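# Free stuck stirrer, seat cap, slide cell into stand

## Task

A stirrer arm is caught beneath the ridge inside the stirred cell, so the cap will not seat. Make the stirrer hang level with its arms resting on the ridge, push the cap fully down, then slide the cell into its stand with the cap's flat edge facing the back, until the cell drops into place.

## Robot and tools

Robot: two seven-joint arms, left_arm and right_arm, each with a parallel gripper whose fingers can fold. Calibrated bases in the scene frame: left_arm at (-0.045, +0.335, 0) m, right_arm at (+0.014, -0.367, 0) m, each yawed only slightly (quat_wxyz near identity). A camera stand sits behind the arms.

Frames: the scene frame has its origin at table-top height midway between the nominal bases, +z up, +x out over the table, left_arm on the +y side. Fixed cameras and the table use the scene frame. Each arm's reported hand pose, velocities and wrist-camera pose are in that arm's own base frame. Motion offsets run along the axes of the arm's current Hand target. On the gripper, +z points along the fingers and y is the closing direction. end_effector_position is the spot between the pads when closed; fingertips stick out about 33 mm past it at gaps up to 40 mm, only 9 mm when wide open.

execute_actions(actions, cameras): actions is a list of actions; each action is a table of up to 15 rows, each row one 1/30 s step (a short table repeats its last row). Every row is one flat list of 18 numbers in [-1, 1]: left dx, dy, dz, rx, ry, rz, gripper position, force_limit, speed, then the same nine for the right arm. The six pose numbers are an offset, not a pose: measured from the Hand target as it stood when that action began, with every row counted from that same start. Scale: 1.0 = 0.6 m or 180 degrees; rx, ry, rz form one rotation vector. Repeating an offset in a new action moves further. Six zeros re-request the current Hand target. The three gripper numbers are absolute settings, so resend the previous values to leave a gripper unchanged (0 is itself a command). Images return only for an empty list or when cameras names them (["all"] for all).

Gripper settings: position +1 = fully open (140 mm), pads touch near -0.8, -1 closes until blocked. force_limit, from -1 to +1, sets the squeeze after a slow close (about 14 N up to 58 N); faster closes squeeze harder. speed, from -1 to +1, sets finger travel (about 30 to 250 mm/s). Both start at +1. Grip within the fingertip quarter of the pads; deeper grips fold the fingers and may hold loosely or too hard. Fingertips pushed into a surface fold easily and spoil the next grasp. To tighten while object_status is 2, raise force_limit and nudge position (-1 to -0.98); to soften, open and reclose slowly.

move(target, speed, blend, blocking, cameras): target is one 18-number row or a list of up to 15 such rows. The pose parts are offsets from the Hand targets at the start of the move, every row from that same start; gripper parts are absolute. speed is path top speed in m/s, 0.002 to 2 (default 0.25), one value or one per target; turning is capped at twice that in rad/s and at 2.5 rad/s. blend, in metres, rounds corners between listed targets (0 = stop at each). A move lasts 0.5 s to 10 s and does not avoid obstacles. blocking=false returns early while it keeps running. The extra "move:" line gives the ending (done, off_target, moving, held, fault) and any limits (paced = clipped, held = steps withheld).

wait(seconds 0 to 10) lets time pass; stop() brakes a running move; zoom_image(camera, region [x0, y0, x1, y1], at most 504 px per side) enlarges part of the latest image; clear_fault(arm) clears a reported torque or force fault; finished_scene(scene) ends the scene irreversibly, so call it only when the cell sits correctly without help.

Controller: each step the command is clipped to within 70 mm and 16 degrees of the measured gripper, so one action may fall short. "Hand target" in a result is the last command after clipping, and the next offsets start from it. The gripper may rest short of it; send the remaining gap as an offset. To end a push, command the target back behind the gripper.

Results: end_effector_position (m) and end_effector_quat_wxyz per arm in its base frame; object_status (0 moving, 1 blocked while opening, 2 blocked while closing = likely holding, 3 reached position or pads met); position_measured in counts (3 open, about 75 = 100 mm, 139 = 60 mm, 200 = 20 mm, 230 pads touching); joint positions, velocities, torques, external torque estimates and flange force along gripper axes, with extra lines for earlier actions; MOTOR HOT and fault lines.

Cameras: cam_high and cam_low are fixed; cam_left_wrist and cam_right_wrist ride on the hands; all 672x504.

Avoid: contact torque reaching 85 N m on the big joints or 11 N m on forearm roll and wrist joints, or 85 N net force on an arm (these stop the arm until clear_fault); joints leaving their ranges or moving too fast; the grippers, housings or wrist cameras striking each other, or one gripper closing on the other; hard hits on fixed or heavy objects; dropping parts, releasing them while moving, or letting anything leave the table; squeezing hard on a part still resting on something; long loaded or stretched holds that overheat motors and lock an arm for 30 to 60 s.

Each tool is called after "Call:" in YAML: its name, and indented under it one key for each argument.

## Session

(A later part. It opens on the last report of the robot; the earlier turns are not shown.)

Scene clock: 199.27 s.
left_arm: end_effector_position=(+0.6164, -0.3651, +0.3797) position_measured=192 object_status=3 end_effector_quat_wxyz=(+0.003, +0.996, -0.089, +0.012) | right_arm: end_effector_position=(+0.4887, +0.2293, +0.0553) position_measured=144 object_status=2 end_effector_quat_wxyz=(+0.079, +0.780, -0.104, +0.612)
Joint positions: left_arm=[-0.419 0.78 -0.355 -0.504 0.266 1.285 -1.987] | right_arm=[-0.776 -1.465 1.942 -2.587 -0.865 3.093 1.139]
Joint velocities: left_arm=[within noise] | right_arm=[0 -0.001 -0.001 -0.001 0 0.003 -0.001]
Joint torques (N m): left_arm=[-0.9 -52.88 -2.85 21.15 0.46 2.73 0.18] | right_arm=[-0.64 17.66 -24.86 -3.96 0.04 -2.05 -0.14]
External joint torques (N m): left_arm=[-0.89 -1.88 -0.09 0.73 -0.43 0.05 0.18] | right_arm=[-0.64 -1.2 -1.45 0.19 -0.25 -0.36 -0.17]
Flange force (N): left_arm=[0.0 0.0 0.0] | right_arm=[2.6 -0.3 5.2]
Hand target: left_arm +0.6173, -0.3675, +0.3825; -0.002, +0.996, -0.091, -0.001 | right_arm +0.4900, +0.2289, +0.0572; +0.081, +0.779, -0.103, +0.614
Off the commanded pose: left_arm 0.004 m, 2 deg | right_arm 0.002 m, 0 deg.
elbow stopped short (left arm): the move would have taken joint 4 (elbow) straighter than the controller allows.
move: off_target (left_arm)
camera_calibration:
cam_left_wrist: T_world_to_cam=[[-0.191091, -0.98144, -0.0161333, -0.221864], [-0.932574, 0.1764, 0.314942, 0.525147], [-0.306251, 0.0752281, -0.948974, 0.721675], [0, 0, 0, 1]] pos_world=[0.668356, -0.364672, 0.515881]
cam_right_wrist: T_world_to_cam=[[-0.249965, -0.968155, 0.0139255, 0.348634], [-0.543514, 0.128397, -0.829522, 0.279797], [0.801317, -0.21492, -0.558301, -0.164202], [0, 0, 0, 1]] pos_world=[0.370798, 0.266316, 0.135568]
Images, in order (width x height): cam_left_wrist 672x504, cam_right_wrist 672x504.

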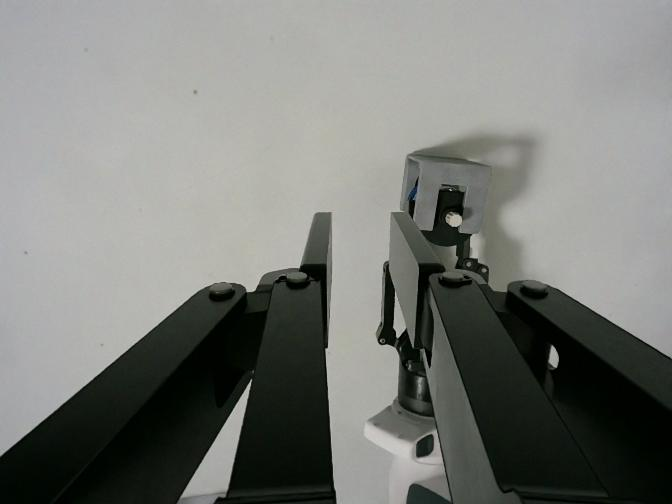

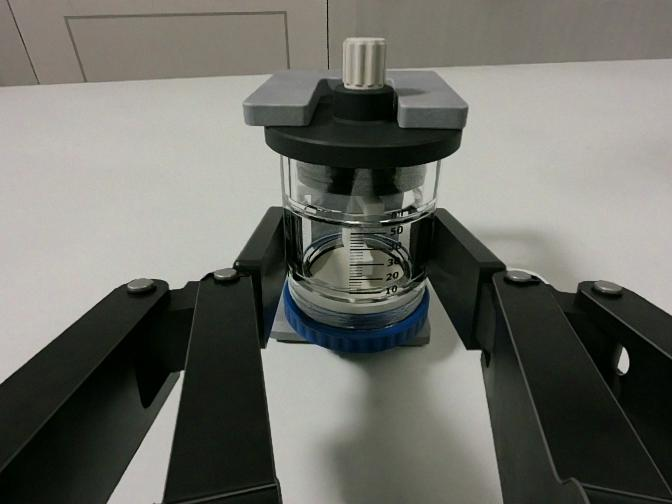

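Call:
move:
  target: [0,0,0,0,0,0,-0.5,0.1,-0.5,-0.018,0,-0.07,0,0,0,-1,-1,-1]
  speed: 0.08
  cameras: ["cam_left_wrist","cam_right_wrist"]

Call:
zoom_image:
  camera: "cam_right_wrist"
  region: [240, 30, 500, 230]

Call:
zoom_image:
  camera: "cam_left_wrist"
  region: [385, 140, 515, 280]

Scene clock: 202.60 s.
left_arm: end_effector_position=(+0.6164, -0.3651, +0.3797) position_measured=192 object_status=3 end_effector_quat_wxyz=(+0.003, +0.996, -0.089, +0.012) | right_arm: end_effector_position=(+0.4469, +0.2423, +0.0535) position_measured=144 object_status=2 end_effector_quat_wxyz=(+0.077, +0.781, -0.103, +0.611)
Joint positions: left_arm=[-0.42 0.78 -0.351 -0.504 0.263 1.286 -1.986] | right_arm=[-0.682 -1.325 1.975 -2.629 -0.854 2.956 1.123]
Joint velocities: left_arm=[within noise] | right_arm=[-0.001 0 -0.001 0.001 0.002 -0.003 0]
Joint torques (N m): left_arm=[-0.95 -52.89 -2.85 21.2 0.47 2.73 0.17] | right_arm=[-0.01 18.94 -22.78 -3.22 0.23 -2.76 -0.27]
External joint torques (N m): left_arm=[-0.85 -1.89 -0.09 0.77 -0.41 0.05 0.17] | right_arm=[-0.01 -0.02 -0.88 -0.64 0.02 -1.1 -0.3]
Flange force (N): left_arm=[0.0 0.0 0.0] | right_arm=[2.6 -1.2 -4.5]
Hand target: left_arm +0.6173, -0.3675, +0.3825; -0.002, +0.996, -0.091, -0.001 | right_arm +0.4482, +0.2401, +0.0566; +0.081, +0.779, -0.103, +0.614
Off the commanded pose: left_arm 0.004 m, 2 deg | right_arm 0.004 m, 1 deg.
elbow stopped short (left arm): the move would have taken joint 4 (elbow) straighter than the controller allows.
move: off_target (left_arm, right_arm)
camera_calibration:
cam_left_wrist: T_world_to_cam=[[-0.191091, -0.98144, -0.0161333, -0.221864], [-0.932574, 0.1764, 0.314942, 0.525147], [-0.306251, 0.0752281, -0.948974, 0.721675], [0, 0, 0, 1]] pos_world=[0.668356, -0.364672, 0.515881]
cam_right_wrist: T_world_to_cam=[[-0.245384, -0.969341, 0.0128669, 0.349099], [-0.547914, 0.127728, -0.826726, 0.255978], [0.799736, -0.209915, -0.562457, -0.129148], [0, 0, 0, 1]] pos_world=[0.329202, 0.278591, 0.134491]
Images, in order (width x height): cam_left_wrist 672x504, cam_right_wrist 672x504.

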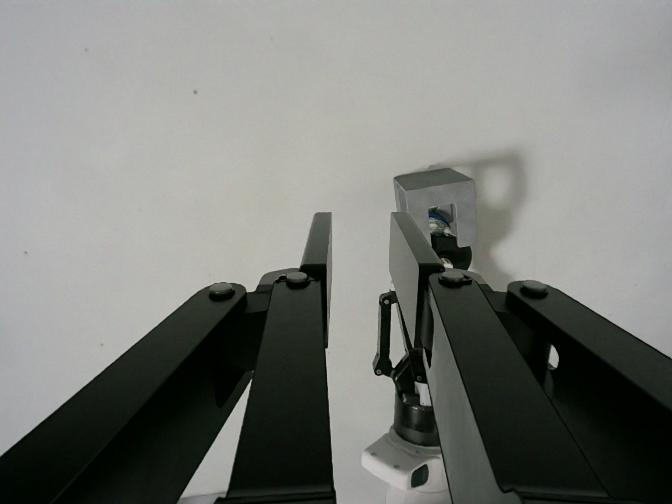

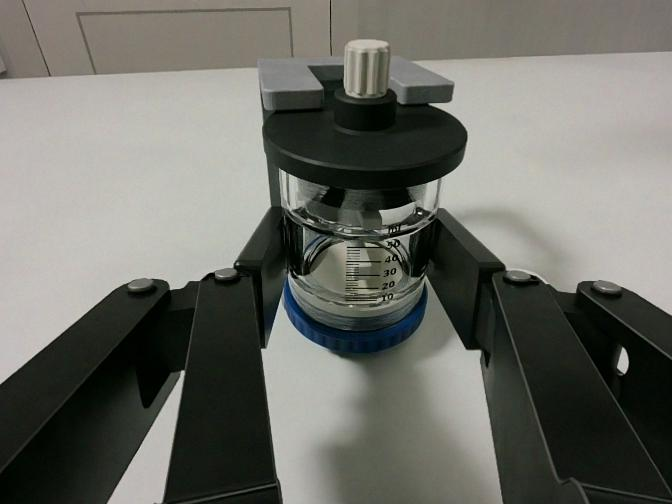

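Scaled by 1.938 from the camera's 672x504 image, which has a finer 960x720 frame.

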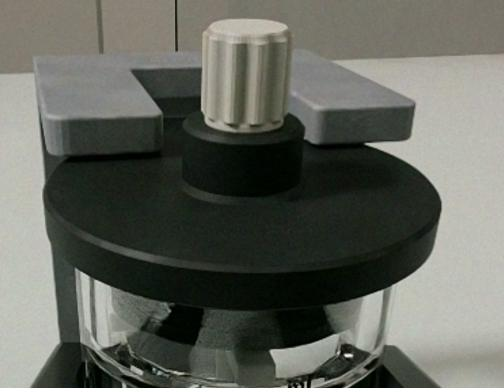

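Scaled by 3.600 from the camera's 672x504 image, which has a finer 960x720 frame.

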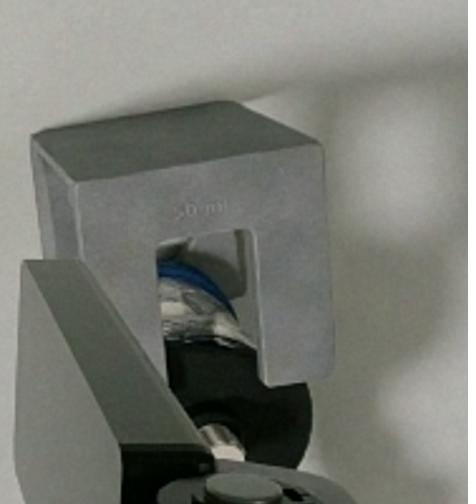

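Call:
move:
  target:
    - [0,0,0,0,0,0,-0.5,0.1,-0.5,-0.0045,0,0.001,0,0,0,-1,-1,-1]
    - [0,0,0,0,0,0,-0.5,0.1,-0.5,-0.021,0,-0.065,0,0,0,-1,-1,-1]
  speed: 0.04
  cameras: ["all"]

Call:
zoom_image:
  camera: "cam_right_wrist"
  region: [240, 30, 500, 230]

Scene clock: 205.50 s.
left_arm: end_effector_position=(+0.6164, -0.3651, +0.3797) position_measured=192 object_status=3 end_effector_quat_wxyz=(+0.003, +0.996, -0.089, +0.012) | right_arm: end_effector_position=(+0.4079, +0.2527, +0.0514) position_measured=144 object_status=2 end_effector_quat_wxyz=(+0.077, +0.781, -0.103, +0.612)
Joint positions: left_arm=[-0.423 0.779 -0.343 -0.504 0.257 1.286 -1.985] | right_arm=[-0.604 -1.201 2.015 -2.651 -0.826 2.812 1.11]
Joint velocities: left_arm=[within noise] | right_arm=[0 0 0 -0.001 0 -0.004 0]
Joint torques (N m): left_arm=[-0.94 -52.93 -2.8 21.23 0.48 2.73 0.14] | right_arm=[-0.06 19.45 -20.7 -1.88 0.03 -2.49 -0.28]
External joint torques (N m): left_arm=[-1.18 -2.28 -0.27 0.87 -0.43 0.07 0.13] | right_arm=[-0.08 0.19 -0.38 -0.61 -0.06 -0.84 -0.3]
Flange force (N): left_arm=[0.0 0.0 0.0] | right_arm=[2.1 -0.4 -3.9]
Hand target: left_arm +0.6173, -0.3675, +0.3825; -0.002, +0.996, -0.091, -0.001 | right_arm +0.4087, +0.2507, +0.0534; +0.081, +0.779, -0.103, +0.614
Off the commanded pose: left_arm 0.004 m, 2 deg | right_arm 0.003 m, 1 deg.
elbow stopped short (left arm): the move would have taken joint 4 (elbow) straighter than the controller allows.
move: off_target (left_arm)
camera_calibration:
cam_left_wrist: T_world_to_cam=[[-0.191121, -0.981432, -0.0162267, -0.221793], [-0.932569, 0.176398, 0.314959, 0.525134], [-0.306248, 0.0753276, -0.948967, 0.721707], [0, 0, 0, 1]] pos_world=[0.668356, -0.364672, 0.515881]
cam_right_wrist: T_world_to_cam=[[-0.246022, -0.969185, 0.0124008, 0.349895], [-0.545704, 0.127928, -0.828156, 0.230653], [0.801049, -0.210512, -0.560361, -0.0974407], [0, 0, 0, 1]] pos_world=[0.290005, 0.289094, 0.132075]

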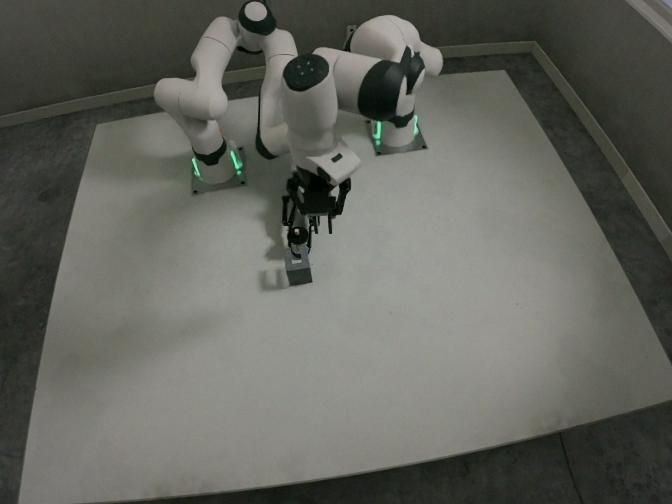

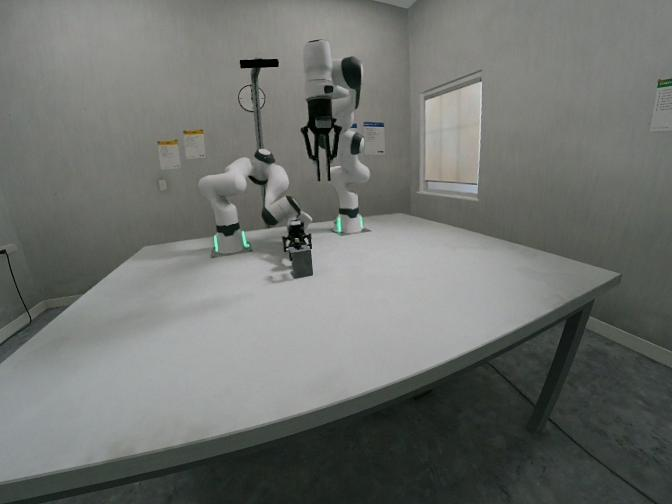

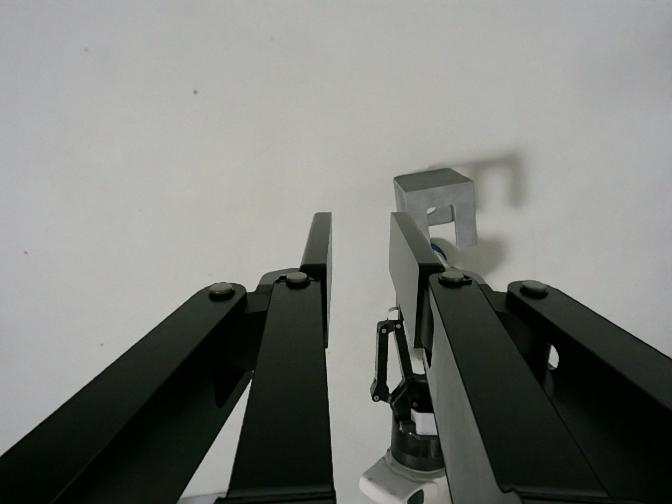

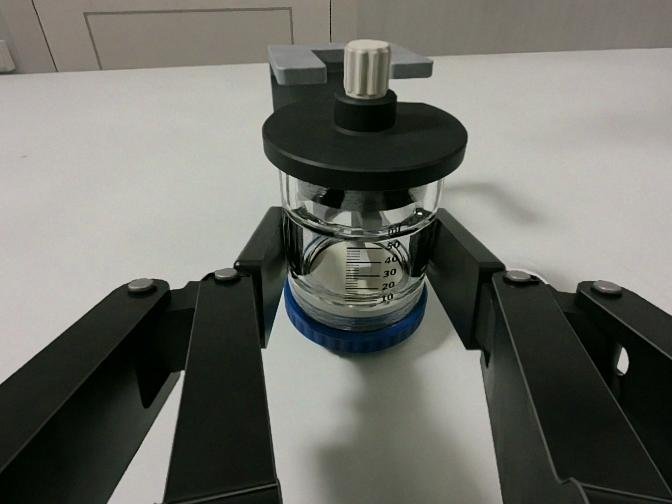

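Scaled by 1.938 from the camera's 672x504 image, which has a finer 960x720 frame.

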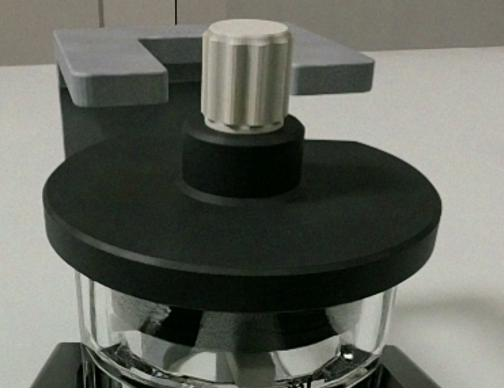

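Call:
move:
  target:
    - [0,0,0,0,0,0,-0.5,0.1,-0.5,-0.006,0,-0.0243,0,0,0,-1,-1,-1]
    - [0,0,0,0,0,0,-0.5,0.1,-0.5,-0.0147,0,-0.0221,0,0,0,-1,-1,-1]
  speed: 0.03
  cameras: ["cam_right_wrist","cam_left_wrist"]

Call:
zoom_image:
  camera: "cam_right_wrist"
  region: [240, 30, 500, 230]

Scene clock: 207.53 s.
left_arm: end_effector_position=(+0.6164, -0.3651, +0.3797) position_measured=192 object_status=3 end_effector_quat_wxyz=(+0.003, +0.996, -0.089, +0.012) | right_arm: end_effector_position=(+0.3926, +0.2563, +0.0458) position_measured=144 object_status=2 end_effector_quat_wxyz=(+0.080, +0.782, -0.098, +0.611)
Joint positions: left_arm=[-0.424 0.779 -0.339 -0.504 0.254 1.286 -1.985] | right_arm=[-0.585 -1.161 2.043 -2.649 -0.815 2.76 1.106]
Joint torques (N m): left_arm=[-0.92 -52.92 -2.44 21.23 0.46 2.75 0.13] | right_arm=[-0.8 18.06 -19.95 -1.19 0.47 -2.5 0.18]
External joint torques (N m): left_arm=[-1.04 -2.04 0.11 0.78 -0.44 0.08 0.13] | right_arm=[-0.75 -1.48 -0.22 -0.16 0.45 -0.83 0.15]
Flange force (N): left_arm=[0.0 0.0 0.0] | right_arm=[-2.8 -1.5 3.1]
Hand target: left_arm +0.6173, -0.3675, +0.3825; -0.002, +0.996, -0.091, -0.001 | right_arm +0.3942, +0.2546, +0.0480; +0.081, +0.779, -0.103, +0.614
Off the commanded pose: left_arm 0.004 m, 2 deg | right_arm 0.003 m, 1 deg.
elbow stopped short (left arm): the move would have taken joint 4 (elbow) straighter than the controller allows.
move: off_target (left_arm)
camera_calibration:
cam_left_wrist: T_world_to_cam=[[-0.191029, -0.98145, -0.0162569, -0.221845], [-0.932587, 0.176301, 0.314958, 0.525112], [-0.306249, 0.075327, -0.948966, 0.721707], [0, 0, 0, 1]] pos_world=[0.668356, -0.364672, 0.515881]
cam_right_wrist: T_world_to_cam=[[-0.242811, -0.969787, 0.023588, 0.347989], [-0.549508, 0.117464, -0.82719, 0.22136], [0.799427, -0.213812, -0.561428, -0.0861511], [0, 0, 0, 1]] pos_world=[0.275006, 0.293054, 0.12653]
Images, in order (width x height): cam_left_wrist 672x504, cam_right_wrist 672x504.

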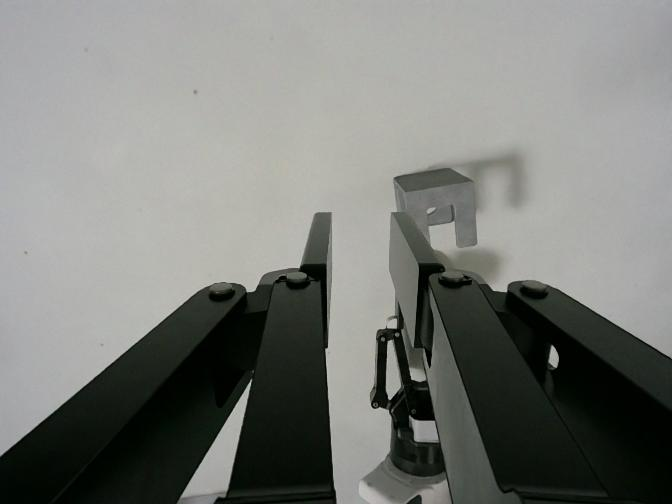

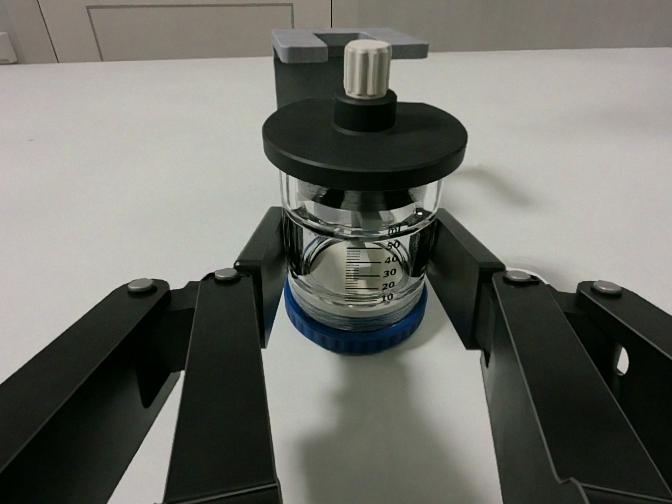

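Scaled by 1.938 from the camera's 672x504 image, which has a finer 960x720 frame.

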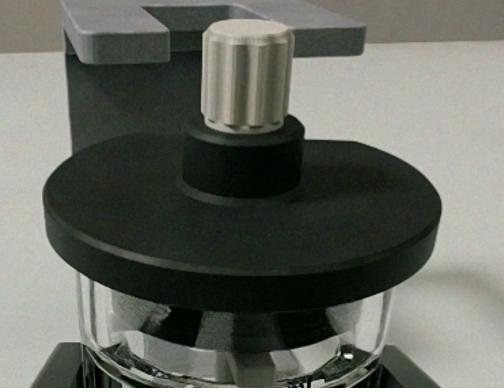

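Call:
move:
  target: [0,0,0,0,0,0,-0.5,0.1,-0.5,-0.0032,0,0.0008,0,0,0,-1,-1,-1]
  speed: 0.02

Call:
move:
  target: [0,0,0,0,0,0,-0.5,0.1,-0.5,-0.0032,0,0.0008,0,0,0,-1,-1,-1]
  speed: 0.02
  cameras: ["cam_right_wrist"]

Call:
zoom_image:
  camera: "cam_right_wrist"
  region: [240, 30, 500, 230]

Scene clock: 208.67 s.
left_arm: end_effector_position=(+0.6164, -0.3651, +0.3797) position_measured=192 object_status=3 end_effector_quat_wxyz=(+0.003, +0.996, -0.089, +0.012) | right_arm: end_effector_position=(+0.3935, +0.2561, +0.0454) position_measured=144 object_status=2 end_effector_quat_wxyz=(+0.081, +0.780, -0.099, +0.612)
Joint positions: left_arm=[-0.425 0.779 -0.337 -0.504 0.252 1.286 -1.984] | right_arm=[-0.588 -1.166 2.046 -2.646 -0.812 2.758 1.106]
Joint torques (N m): left_arm=[-0.63 -52.93 -2.56 21.25 0.44 2.72 0.13] | right_arm=[-0.88 18.74 -19.55 -1.01 0.44 -2.02 0.23]
External joint torques (N m): left_arm=[-0.61 -2.04 0.02 0.79 -0.45 0.05 0.13] | right_arm=[-0.93 -0.87 0.19 0.13 0.41 -0.35 0.19]
Flange force (N): left_arm=[0.0 0.0 0.0] | right_arm=[-3.7 -2.1 3.4]
Hand target: left_arm +0.6173, -0.3675, +0.3825; -0.002, +0.996, -0.091, -0.001 | right_arm +0.3943, +0.2546, +0.0460; +0.081, +0.779, -0.103, +0.614
Off the commanded pose: left_arm 0.004 m, 2 deg | right_arm 0.002 m, 1 deg.
elbow stopped short (left arm): the move would have taken joint 4 (elbow) straighter than the controller allows.
move: off_target (left_arm)

Scene clock: 209.37 s.
left_arm: end_effector_position=(+0.6164, -0.3651, +0.3797) position_measured=192 object_status=3 end_effector_quat_wxyz=(+0.003, +0.996, -0.089, +0.012) | right_arm: end_effector_position=(+0.3943, +0.2559, +0.0449) position_measured=144 object_status=2 end_effector_quat_wxyz=(+0.082, +0.779, -0.099, +0.613)
Joint positions: left_arm=[-0.426 0.778 -0.335 -0.504 0.251 1.286 -1.984] | right_arm=[-0.591 -1.171 2.05 -2.643 -0.809 2.756 1.108]
Joint torques (N m): left_arm=[-1.11 -52.87 -3.07 21.24 0.44 2.72 0.18] | right_arm=[-0.96 19.36 -18.51 -1.4 0.56 -1.57 0.23]
External joint torques (N m): left_arm=[-1.03 -2.06 -0.49 0.83 -0.44 0.05 0.18] | right_arm=[-1.05 -0.37 1.3 -0.27 0.53 0.09 0.2]
Flange force (N): left_arm=[0.0 0.0 0.0] | right_arm=[-5.8 -0.9 2.9]
Hand target: left_arm +0.6173, -0.3675, +0.3825; -0.002, +0.996, -0.091, -0.001 | right_arm +0.3943, +0.2546, +0.0440; +0.081, +0.779, -0.103, +0.614
Off the commanded pose: left_arm 0.004 m, 2 deg | right_arm 0.002 m, 0 deg.
elbow stopped short (left arm): the move would have taken joint 4 (elbow) straighter than the controller allows.
move: off_target (left_arm)
camera_calibration:
cam_right_wrist: T_world_to_cam=[[-0.245222, -0.969169, 0.0240288, 0.348839], [-0.543423, 0.116889, -0.831282, 0.219432], [0.802844, -0.216907, -0.555332, -0.0888409], [0, 0, 0, 1]] pos_world=[0.276113, 0.293164, 0.124692]
Images, in order (width x height): cam_right_wrist 672x504.

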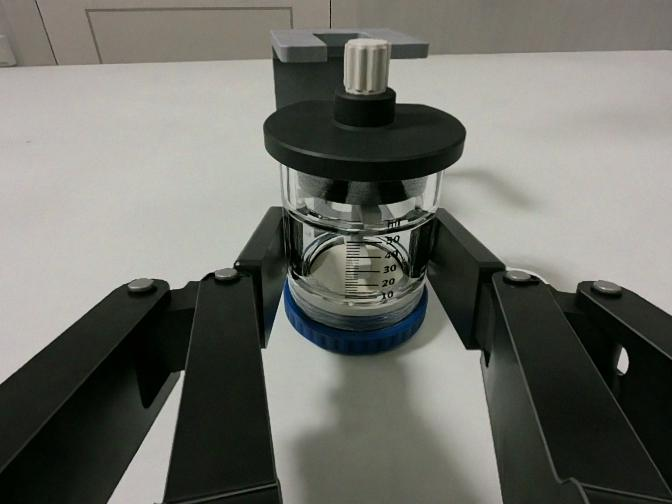

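Scaled by 1.938 from the camera's 672x504 image, which has a finer 960x720 frame.

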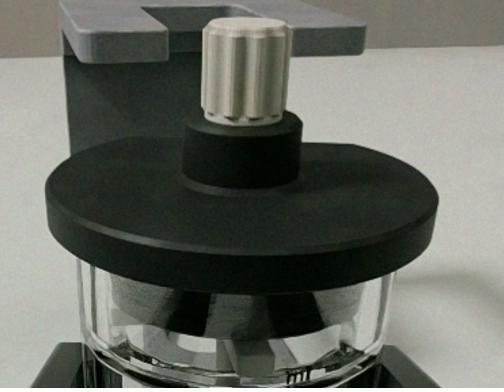

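Call:
execute_actions:
  actions:
    - [[0,0,0,0,0,0,-0.5,0.1,-0.5,0,0,0,0,0,0,0.0,-1,-1]]
    - [[0,0,0,0,0,0,-0.5,0.1,-0.5,0,0,0,0,0,0,0.0,-1,-1]]
  cameras: ["cam_right_wrist"]

Call:
zoom_image:
  camera: "cam_right_wrist"
  region: [240, 30, 500, 230]

Scene clock: 211.03 s.
left_arm: end_effector_position=(+0.6164, -0.3651, +0.3797) position_measured=192 object_status=3 end_effector_quat_wxyz=(+0.003, +0.996, -0.089, +0.012) | right_arm: end_effector_position=(+0.3940, +0.2555, +0.0442) position_measured=129 object_status=3 end_effector_quat_wxyz=(+0.082, +0.779, -0.099, +0.613)
Joint positions: left_arm=[-0.427 0.778 -0.331 -0.504 0.249 1.287 -1.983] | right_arm=[-0.591 -1.171 2.052 -2.643 -0.809 2.756 1.108]
Joint torques (N m): left_arm=[-0.87 -52.92 -2.66 21.3 0.46 2.73 0.17] | right_arm=[-0.7 19.51 -19.21 -1.27 0.52 -1.7 0.26]
External joint torques (N m): left_arm=[-0.97 -2.16 -0.18 0.86 -0.43 0.06 0.17] | right_arm=[-0.72 -0.19 0.57 -0.08 0.5 -0.02 0.23]
External joint torques at the end of the 1st action: left_arm=[-0.99 -1.9 -0.13 0.82 -0.4 0.06 0.15] | right_arm=[-0.69 -0.21 0.54 -0.03 0.48 -0.02 0.23]
Flange force (N): left_arm=[0.0 0.0 0.0] | right_arm=[-3.5 -0.9 1.6]
Flange force at the end of the 1st action (N): left_arm=[0.0 0.0 0.0] | right_arm=[-3.4 -1.0 1.7]
Hand target: left_arm +0.6173, -0.3675, +0.3825; -0.002, +0.996, -0.091, -0.001 | right_arm +0.3943, +0.2546, +0.0440; +0.081, +0.779, -0.103, +0.614
Off the commanded pose: left_arm 0.004 m, 2 deg | right_arm 0.001 m, 1 deg.
elbow stopped short (left arm): the move would have taken joint 4 (elbow) straighter than the controller allows.
camera_calibration:
cam_right_wrist: T_world_to_cam=[[-0.245285, -0.969124, 0.0251863, 0.348372], [-0.544081, 0.116111, -0.83096, 0.219235], [0.802378, -0.217525, -0.555762, -0.0887102], [0, 0, 0, 1]] pos_world=[0.275911, 0.292863, 0.1241]
Images, in order (width x height): cam_right_wrist 672x504.

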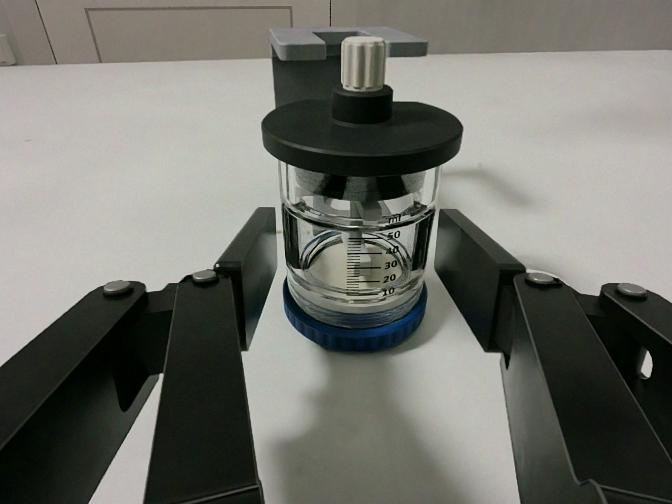

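Scaled by 1.938 from the camera's 672x504 image, which has a finer 960x720 frame.

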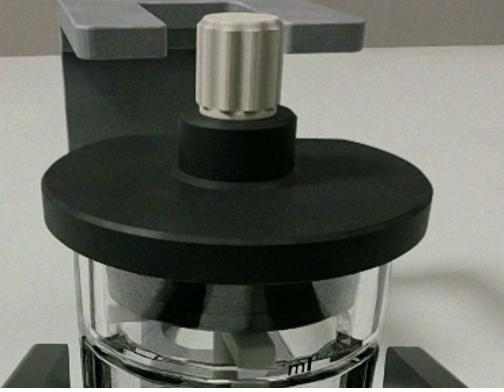

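Call:
move:
  target: [0,0,0,0,0,0,-0.5,0.1,-0.5,0.0052,0,-0.0013,0,0.022,0,0,-1,-1]
  speed: 0.05
  cameras: ["cam_left_wrist","cam_right_wrist"]

Call:
zoom_image:
  camera: "cam_left_wrist"
  region: [370, 150, 530, 310]

Call:
zoom_image:
  camera: "cam_right_wrist"
  region: [240, 30, 500, 230]

Scene clock: 212.87 s.
left_arm: end_effector_position=(+0.6164, -0.3651, +0.3797) position_measured=192 object_status=3 end_effector_quat_wxyz=(+0.003, +0.996, -0.089, +0.012) | right_arm: end_effector_position=(+0.3943, +0.2546, +0.0467) position_measured=129 object_status=3 end_effector_quat_wxyz=(+0.086, +0.759, -0.096, +0.639)
Joint positions: left_arm=[-0.428 0.778 -0.329 -0.504 0.247 1.287 -1.983] | right_arm=[-0.58 -1.215 2.096 -2.619 -0.771 2.698 1.123]
Joint velocities: left_arm=[within noise] | right_arm=[-0.001 0.001 -0.001 0 0.002 -0.004 0.003]
Joint torques (N m): left_arm=[-0.93 -52.91 -2.61 21.31 0.46 2.73 0.18] | right_arm=[0.57 19.49 -19.46 -2.04 0.35 -2.08 0.26]
External joint torques (N m): left_arm=[-0.96 -1.97 -0.11 0.78 -0.43 0.05 0.18] | right_arm=[0.51 -0.61 0.55 0.36 0.43 -0.2 0.23]
Flange force (N): left_arm=[0.0 0.0 0.0] | right_arm=[-3.1 0.0 -0.3]
Hand target: left_arm +0.6173, -0.3675, +0.3825; -0.002, +0.996, -0.091, -0.001 | right_arm +0.3942, +0.2546, +0.0472; +0.084, +0.757, -0.100, +0.640
Off the commanded pose: left_arm 0.004 m, 2 deg | right_arm 0.001 m, 1 deg.
elbow stopped short (left arm): the move would have taken joint 4 (elbow) straighter than the controller allows.
move: off_target (left_arm)
camera_calibration:
cam_left_wrist: T_world_to_cam=[[-0.191117, -0.981434, -0.0162082, -0.221806], [-0.93254, 0.176392, 0.315048, 0.525068], [-0.306339, 0.0753256, -0.948937, 0.721751], [0, 0, 0, 1]] pos_world=[0.668357, -0.364672, 0.515881]
cam_right_wrist: T_world_to_cam=[[-0.248412, -0.968284, 0.0267966, 0.348389], [-0.48947, 0.101605, -0.866081, 0.205456], [0.835889, -0.228261, -0.499185, -0.100889], [0, 0, 0, 1]] pos_world=[0.27144, 0.293435, 0.118243]
Images, in order (width x height): cam_left_wrist 672x504, cam_right_wrist 672x504.

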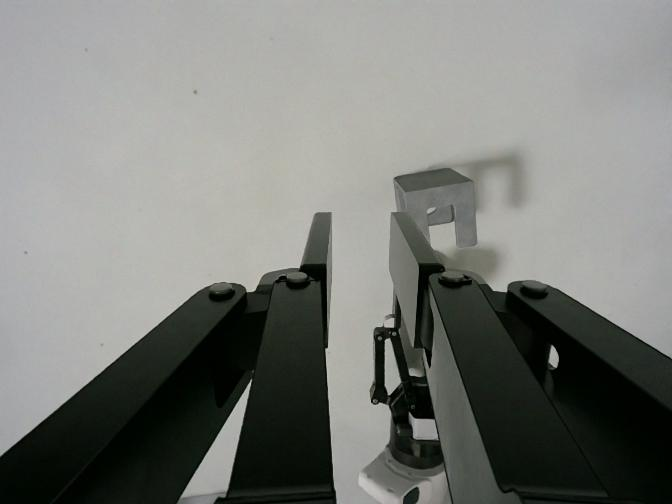

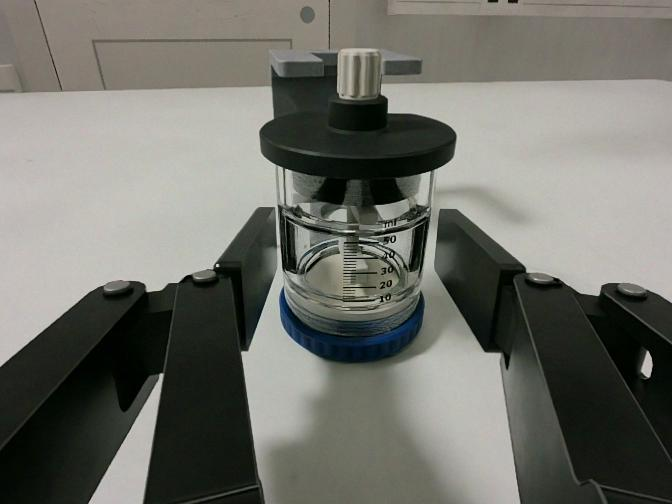

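Scaled by 3.150 from the camera's 672x504 image, which has a finer 960x720 frame.

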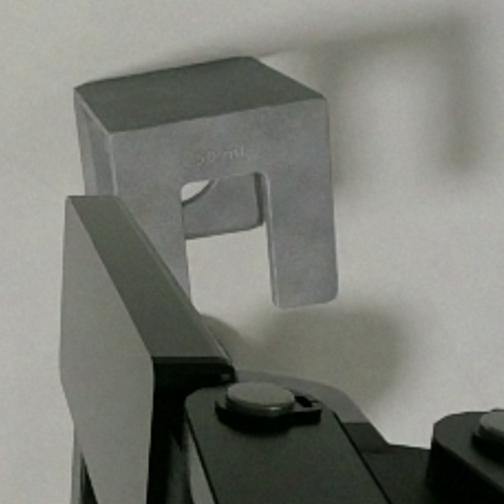

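Scaled by 1.938 from the camera's 672x504 image, which has a finer 960x720 frame.

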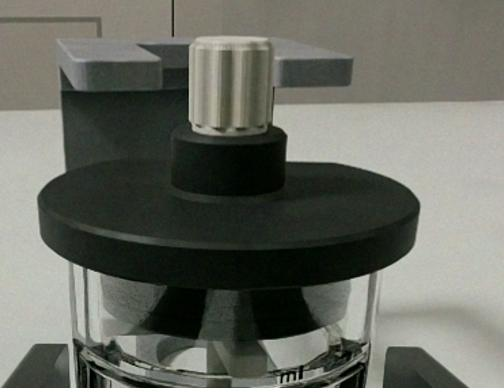

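Call:
execute_actions:
  actions:
    - [[0,0,0,0,0,0,-0.5,0.1,-0.5,0,0,0,0,0,0,-1,-0.3,-1]]
    - [[0,0,0,0,0,0,-0.5,0.1,-0.5,0,0,0,0,0,0,-1,-0.3,-1]]
    - [[0,0,0,0,0,0,-0.5,0.1,-0.5,0,0,0,0,0,0,-1,-0.3,-1]]
  cameras: ["cam_right_wrist"]

Scene clock: 215.80 s.
left_arm: end_effector_position=(+0.6164, -0.3651, +0.3797) position_measured=192 object_status=3 end_effector_quat_wxyz=(+0.003, +0.996, -0.089, +0.012) | right_arm: end_effector_position=(+0.3942, +0.2551, +0.0469) position_measured=145 object_status=2 end_effector_quat_wxyz=(+0.086, +0.758, -0.096, +0.639)
Joint positions: left_arm=[-0.429 0.778 -0.325 -0.504 0.244 1.287 -1.982] | right_arm=[-0.58 -1.216 2.096 -2.618 -0.771 2.697 1.124]
Joint torques (N m): left_arm=[-0.92 -52.93 -2.64 21.32 0.46 2.75 0.17] | right_arm=[0.34 19.6 -19.48 -2.4 0.36 -2.09 0.22]
External joint torques (N m): left_arm=[-1.03 -2.03 -0.21 0.78 -0.43 0.07 0.17] | right_arm=[0.34 -0.5 0.54 0.13 0.45 -0.19 0.19]
External joint torques at the end of the 1st action: left_arm=[-1.05 -2.26 -0.46 0.87 -0.45 0.08 0.15] | right_arm=[0.23 -0.44 0.51 0.1 0.47 -0.2 0.23]
External joint torques at the end of the 2nd action: left_arm=[-1.03 -2.05 -0.14 0.82 -0.35 0.06 0.14] | right_arm=[0.29 -0.4 0.6 0.08 0.46 -0.17 0.22]
Flange force (N): left_arm=[0.0 0.0 0.0] | right_arm=[-2.7 0.3 -0.4]
Flange force at the end of the 1st action (N): left_arm=[0.0 0.0 0.0] | right_arm=[-2.7 0.2 -0.4]
Flange force at the end of the 2nd action (N): left_arm=[0.0 0.0 0.0] | right_arm=[-2.8 0.4 -0.6]
Hand target: left_arm +0.6173, -0.3675, +0.3825; -0.002, +0.996, -0.091, -0.001 | right_arm +0.3942, +0.2546, +0.0472; +0.084, +0.757, -0.100, +0.640
Off the commanded pose: left_arm 0.004 m, 2 deg | right_arm 0.001 m, 0 deg.
elbow stopped short (left arm): the move would have taken joint 4 (elbow) straighter than the controller allows.
camera_calibration:
cam_right_wrist: T_world_to_cam=[[-0.248049, -0.968407, 0.0256769, 0.348892], [-0.488701, 0.102203, -0.866444, 0.205047], [0.836446, -0.227469, -0.498613, -0.101016], [0, 0, 0, 1]] pos_world=[0.271244, 0.293934, 0.118335]
Images, in order (width x height): cam_right_wrist 672x504.

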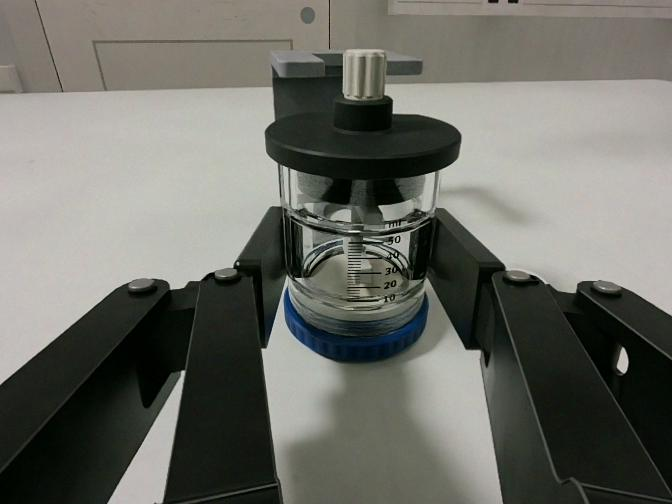

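Call:
move:
  target:
    - [0,0,0,0,0,0,-0.5,0.1,-0.5,0.0329,0,-0.0056,0,0,0,-1,-0.3,-1]
    - [0,0,0,0,0,0,-0.5,0.1,-0.5,0.0375,0.0162,0.0223,0.0766,0,-0.0132,-1,-0.3,-1]
  speed: 0.08
  cameras: ["cam_left_wrist","cam_right_wrist"]

Call:
zoom_image:
  camera: "cam_left_wrist"
  region: [370, 150, 530, 310]

Call:
zoom_image:
  camera: "cam_right_wrist"
  region: [230, 30, 490, 230]

Scene clock: 220.03 s.
left_arm: end_effector_position=(+0.6164, -0.3651, +0.3797) position_measured=192 object_status=3 end_effector_quat_wxyz=(+0.003, +0.996, -0.089, +0.012) | right_arm: end_effector_position=(+0.4071, +0.2415, +0.0651) position_measured=145 object_status=2 end_effector_quat_wxyz=(+0.009, +0.765, -0.002, +0.644)
Joint positions: left_arm=[-0.431 0.777 -0.319 -0.504 0.239 1.287 -1.981] | right_arm=[-0.317 -1.635 2.061 -2.829 -0.826 3.233 1.299]
Joint velocities: left_arm=[within noise] | right_arm=[0 -0.001 0.001 0 0.003 0.004 0.005]
Joint torques (N m): left_arm=[-0.85 -52.91 -2.54 21.34 0.47 2.73 0.18] | right_arm=[0.59 11.96 -18.14 -11.5 0.47 -2.48 0.27]
External joint torques (N m): left_arm=[-0.96 -2 -0.17 0.77 -0.43 0.05 0.18] | right_arm=[0.59 -1.46 -0.13 -0.99 0.55 -0.43 0.24]
Flange force (N): left_arm=[0.0 0.0 0.0] | right_arm=[0.7 5.4 3.2]
Hand target: left_arm +0.6173, -0.3675, +0.3825; -0.002, +0.996, -0.091, -0.001 | right_arm +0.4081, +0.2408, +0.0672; +0.006, +0.764, -0.007, +0.646
Off the commanded pose: left_arm 0.004 m, 2 deg | right_arm 0.002 m, 1 deg.
elbow stopped short (left arm): the move would have taken joint 4 (elbow) straighter than the controller allows.
move: off_target (left_arm)
camera_calibration:
cam_left_wrist: T_world_to_cam=[[-0.191117, -0.981434, -0.0162082, -0.221806], [-0.93254, 0.176392, 0.315048, 0.525068], [-0.306339, 0.0753256, -0.948937, 0.721751], [0, 0, 0, 1]] pos_world=[0.668357, -0.364672, 0.515881]
cam_right_wrist: T_world_to_cam=[[-0.00682566, -0.999539, 0.029587, 0.247537], [-0.501071, -0.0221865, -0.865122, 0.263454], [0.865379, -0.0207302, -0.500689, -0.167432], [0, 0, 0, 1]] pos_world=[0.278591, 0.249797, 0.136765]
Images, in order (width x height): cam_left_wrist 672x504, cam_right_wrist 672x504.

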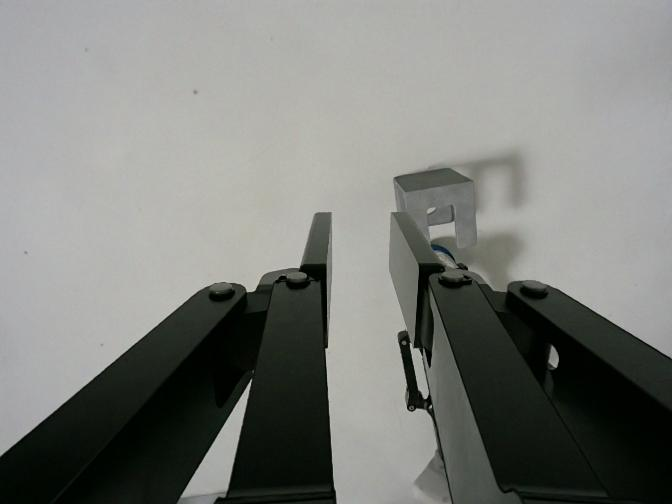

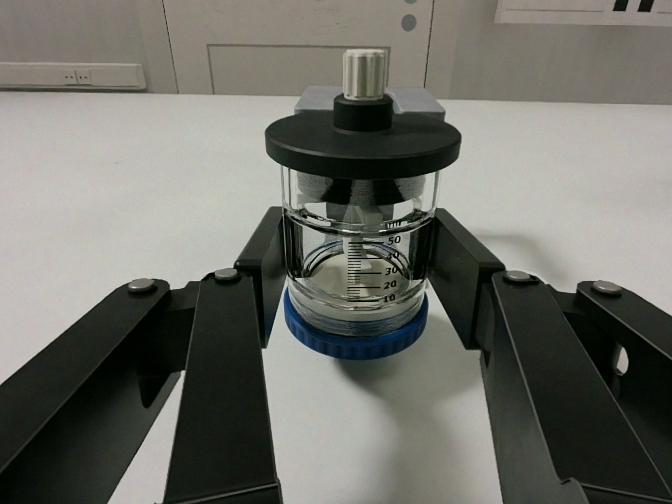

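Scaled by 3.150 from the camera's 672x504 image, which has a finer 960x720 frame.

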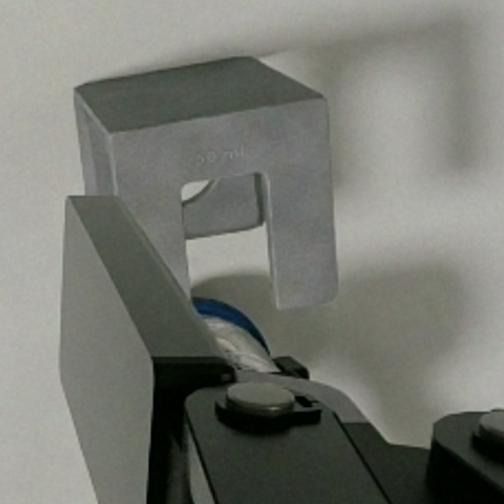

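Scaled by 1.938 from the camera's 672x504 image, which has a finer 960x720 frame.

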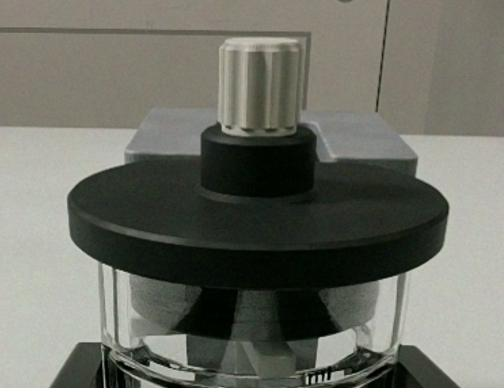

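Call:
zoom_image:
  camera: "cam_right_wrist"
  region: [255, 90, 475, 250]

Call:
zoom_image:
  camera: "cam_right_wrist"
  region: [255, 220, 475, 380]

Scaled by 2.291 from the camera's 672x504 image, which has a finer 960x720 frame.

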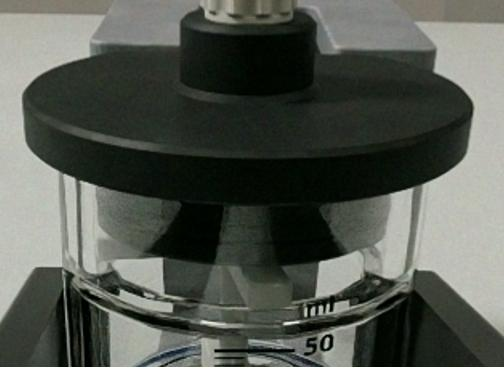

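Scaled by 2.291 from the camera's 672x504 image, which has a finer 960x720 frame.

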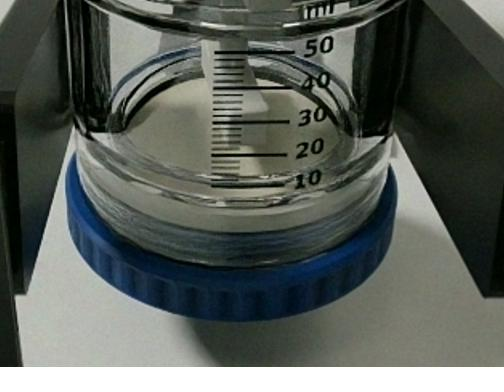

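Call:
move:
  target: [0,0,0,0,0,0,-0.5,0.1,-0.5,-0.0262,0,0.0045,0,0,0,-1,-0.3,-1]
  speed: 0.05

Call:
move:
  target: [0,0,0,0,0,0,-0.5,0.1,-0.5,-0.0033,0,0.0006,0,0,0,-1,-0.3,-1]
  speed: 0.03

Call:
move:
  target: [0,0,0,0,0,0,-0.5,0.1,-0.5,-0.0033,0,0.0006,0,0,0,-1,-0.3,-1]
  speed: 0.03
  cameras: ["cam_left_wrist","cam_right_wrist"]

Call:
zoom_image:
  camera: "cam_right_wrist"
  region: [230, 30, 490, 230]

Scene clock: 223.33 s.
left_arm: end_effector_position=(+0.6164, -0.3651, +0.3797) position_measured=192 object_status=3 end_effector_quat_wxyz=(+0.003, +0.996, -0.089, +0.012) | right_arm: end_effector_position=(+0.4059, +0.2418, +0.0479) position_measured=145 object_status=2 end_effector_quat_wxyz=(+0.008, +0.767, -0.001, +0.642)
Joint positions: left_arm=[-0.431 0.777 -0.318 -0.504 0.238 1.287 -1.981] | right_arm=[-0.325 -1.645 2.106 -2.804 -0.798 3.223 1.316]
Joint velocities: left_arm=[within noise] | right_arm=[0.001 0.001 0 -0.001 0.003 -0.002 0.004]
Joint torques (N m): left_arm=[-0.9 -52.89 -2.54 21.35 0.48 2.71 0.14] | right_arm=[-0.69 12.1 -18.1 -11.36 0.42 -2.96 0.26]
External joint torques (N m): left_arm=[-0.84 -1.95 -0.12 0.79 -0.4 0.04 0.14] | right_arm=[-0.64 -1.39 -0.17 -0.02 0.55 -0.91 0.23]
Flange force (N): left_arm=[0.0 0.0 0.0] | right_arm=[-2.0 -0.4 4.8]
Hand target: left_arm +0.6173, -0.3675, +0.3825; -0.002, +0.996, -0.091, -0.001 | right_arm +0.4081, +0.2408, +0.0512; +0.006, +0.764, -0.007, +0.646
Off the commanded pose: left_arm 0.004 m, 2 deg | right_arm 0.004 m, 1 deg.
elbow stopped short (left arm): the move would have taken joint 4 (elbow) straighter than the controller allows.
move: off_target (left_arm, right_arm)

Scene clock: 224.03 s.
left_arm: end_effector_position=(+0.6164, -0.3651, +0.3797) position_measured=192 object_status=3 end_effector_quat_wxyz=(+0.003, +0.996, -0.089, +0.012) | right_arm: end_effector_position=(+0.4063, +0.2417, +0.0467) position_measured=145 object_status=2 end_effector_quat_wxyz=(+0.008, +0.766, -0.002, +0.642)
Joint positions: left_arm=[-0.432 0.777 -0.316 -0.504 0.237 1.287 -1.981] | right_arm=[-0.326 -1.647 2.111 -2.801 -0.792 3.219 1.317]
Joint torques (N m): left_arm=[-0.86 -52.91 -1.72 21.34 0.45 2.74 0.18] | right_arm=[-0.74 12.28 -17.64 -11.3 0.4 -2.81 0.25]
External joint torques (N m): left_arm=[-0.87 -2.08 0.66 0.81 -0.43 0.07 0.18] | right_arm=[-0.78 -1.24 0.26 0.1 0.53 -0.77 0.22]
Flange force (N): left_arm=[0.0 0.0 0.0] | right_arm=[-3.1 -0.1 5.1]
Hand target: left_arm +0.6173, -0.3675, +0.3825; -0.002, +0.996, -0.091, -0.001 | right_arm +0.4082, +0.2408, +0.0492; +0.006, +0.764, -0.007, +0.646
Off the commanded pose: left_arm 0.004 m, 2 deg | right_arm 0.003 m, 1 deg.
elbow stopped short (left arm): the move would have taken joint 4 (elbow) straighter than the controller allows.
move: off_target (left_arm)

Scene clock: 224.73 s.
left_arm: end_effector_position=(+0.6164, -0.3651, +0.3797) position_measured=192 object_status=3 end_effector_quat_wxyz=(+0.003, +0.996, -0.089, +0.012) | right_arm: end_effector_position=(+0.4071, +0.2415, +0.0465) position_measured=145 object_status=2 end_effector_quat_wxyz=(+0.008, +0.765, -0.003, +0.644)
Joint positions: left_arm=[-0.432 0.777 -0.315 -0.504 0.237 1.287 -1.981] | right_arm=[-0.327 -1.649 2.116 -2.798 -0.787 3.214 1.319]
Joint torques (N m): left_arm=[-1.05 -52.93 -2.71 21.39 0.52 2.72 0.2] | right_arm=[-1.03 12.66 -16.64 -10.98 0.15 -2.29 0.23]
External joint torques (N m): left_arm=[-1.13 -2.21 -0.38 0.9 -0.37 0.05 0.19] | right_arm=[-0.98 -0.8 1.29 0.61 0.28 -0.22 0.2]
Flange force (N): left_arm=[0.0 0.0 0.0] | right_arm=[-5.6 0.5 6.2]
Hand target: left_arm +0.6173, -0.3675, +0.3825; -0.002, +0.996, -0.091, -0.001 | right_arm +0.4082, +0.2408, +0.0472; +0.006, +0.764, -0.007, +0.646
Off the commanded pose: left_arm 0.004 m, 2 deg | right_arm 0.001 m, 1 deg.
elbow stopped short (left arm): the move would have taken joint 4 (elbow) straighter than the controller allows.
move: off_target (left_arm)
camera_calibration:
cam_left_wrist: T_world_to_cam=[[-0.191117, -0.981434, -0.0162082, -0.221806], [-0.93254, 0.176392, 0.315048, 0.525068], [-0.306339, 0.0753256, -0.948937, 0.721751], [0, 0, 0, 1]] pos_world=[0.668357, -0.364672, 0.515881]
cam_right_wrist: T_world_to_cam=[[-0.0061207, -0.999632, 0.0264091, 0.247893], [-0.500189, -0.0198079, -0.86569, 0.246519], [0.865894, -0.0185082, -0.499884, -0.177473], [0, 0, 0, 1]] pos_world=[0.278496, 0.2494, 0.118146]
Images, in order (width x height): cam_left_wrist 672x504, cam_right_wrist 672x504.

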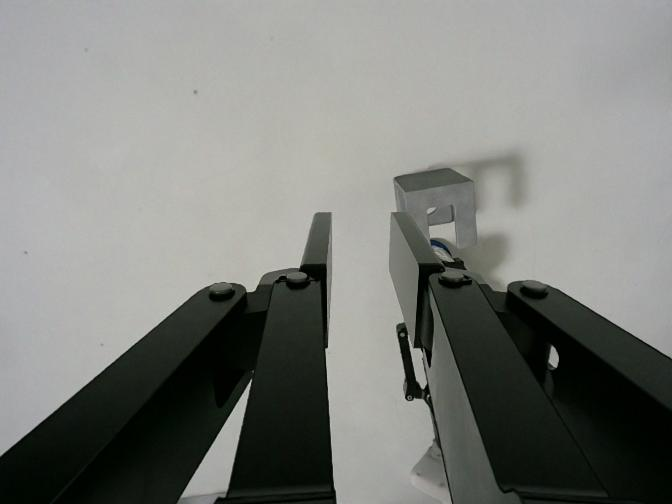

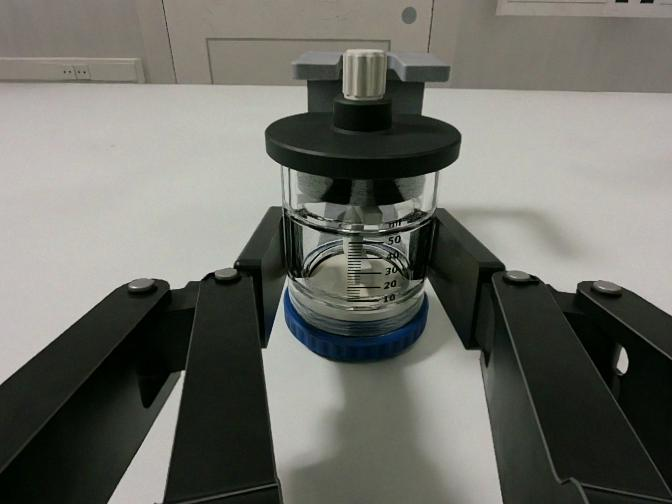

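Scaled by 1.938 from the camera's 672x504 image, which has a finer 960x720 frame.

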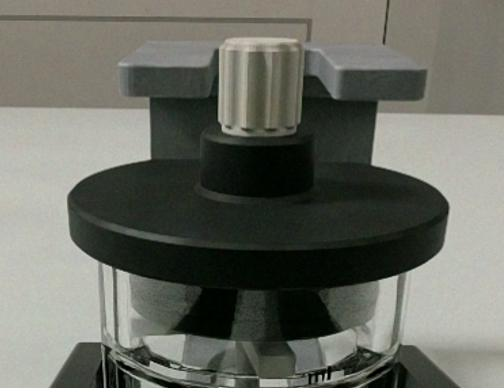

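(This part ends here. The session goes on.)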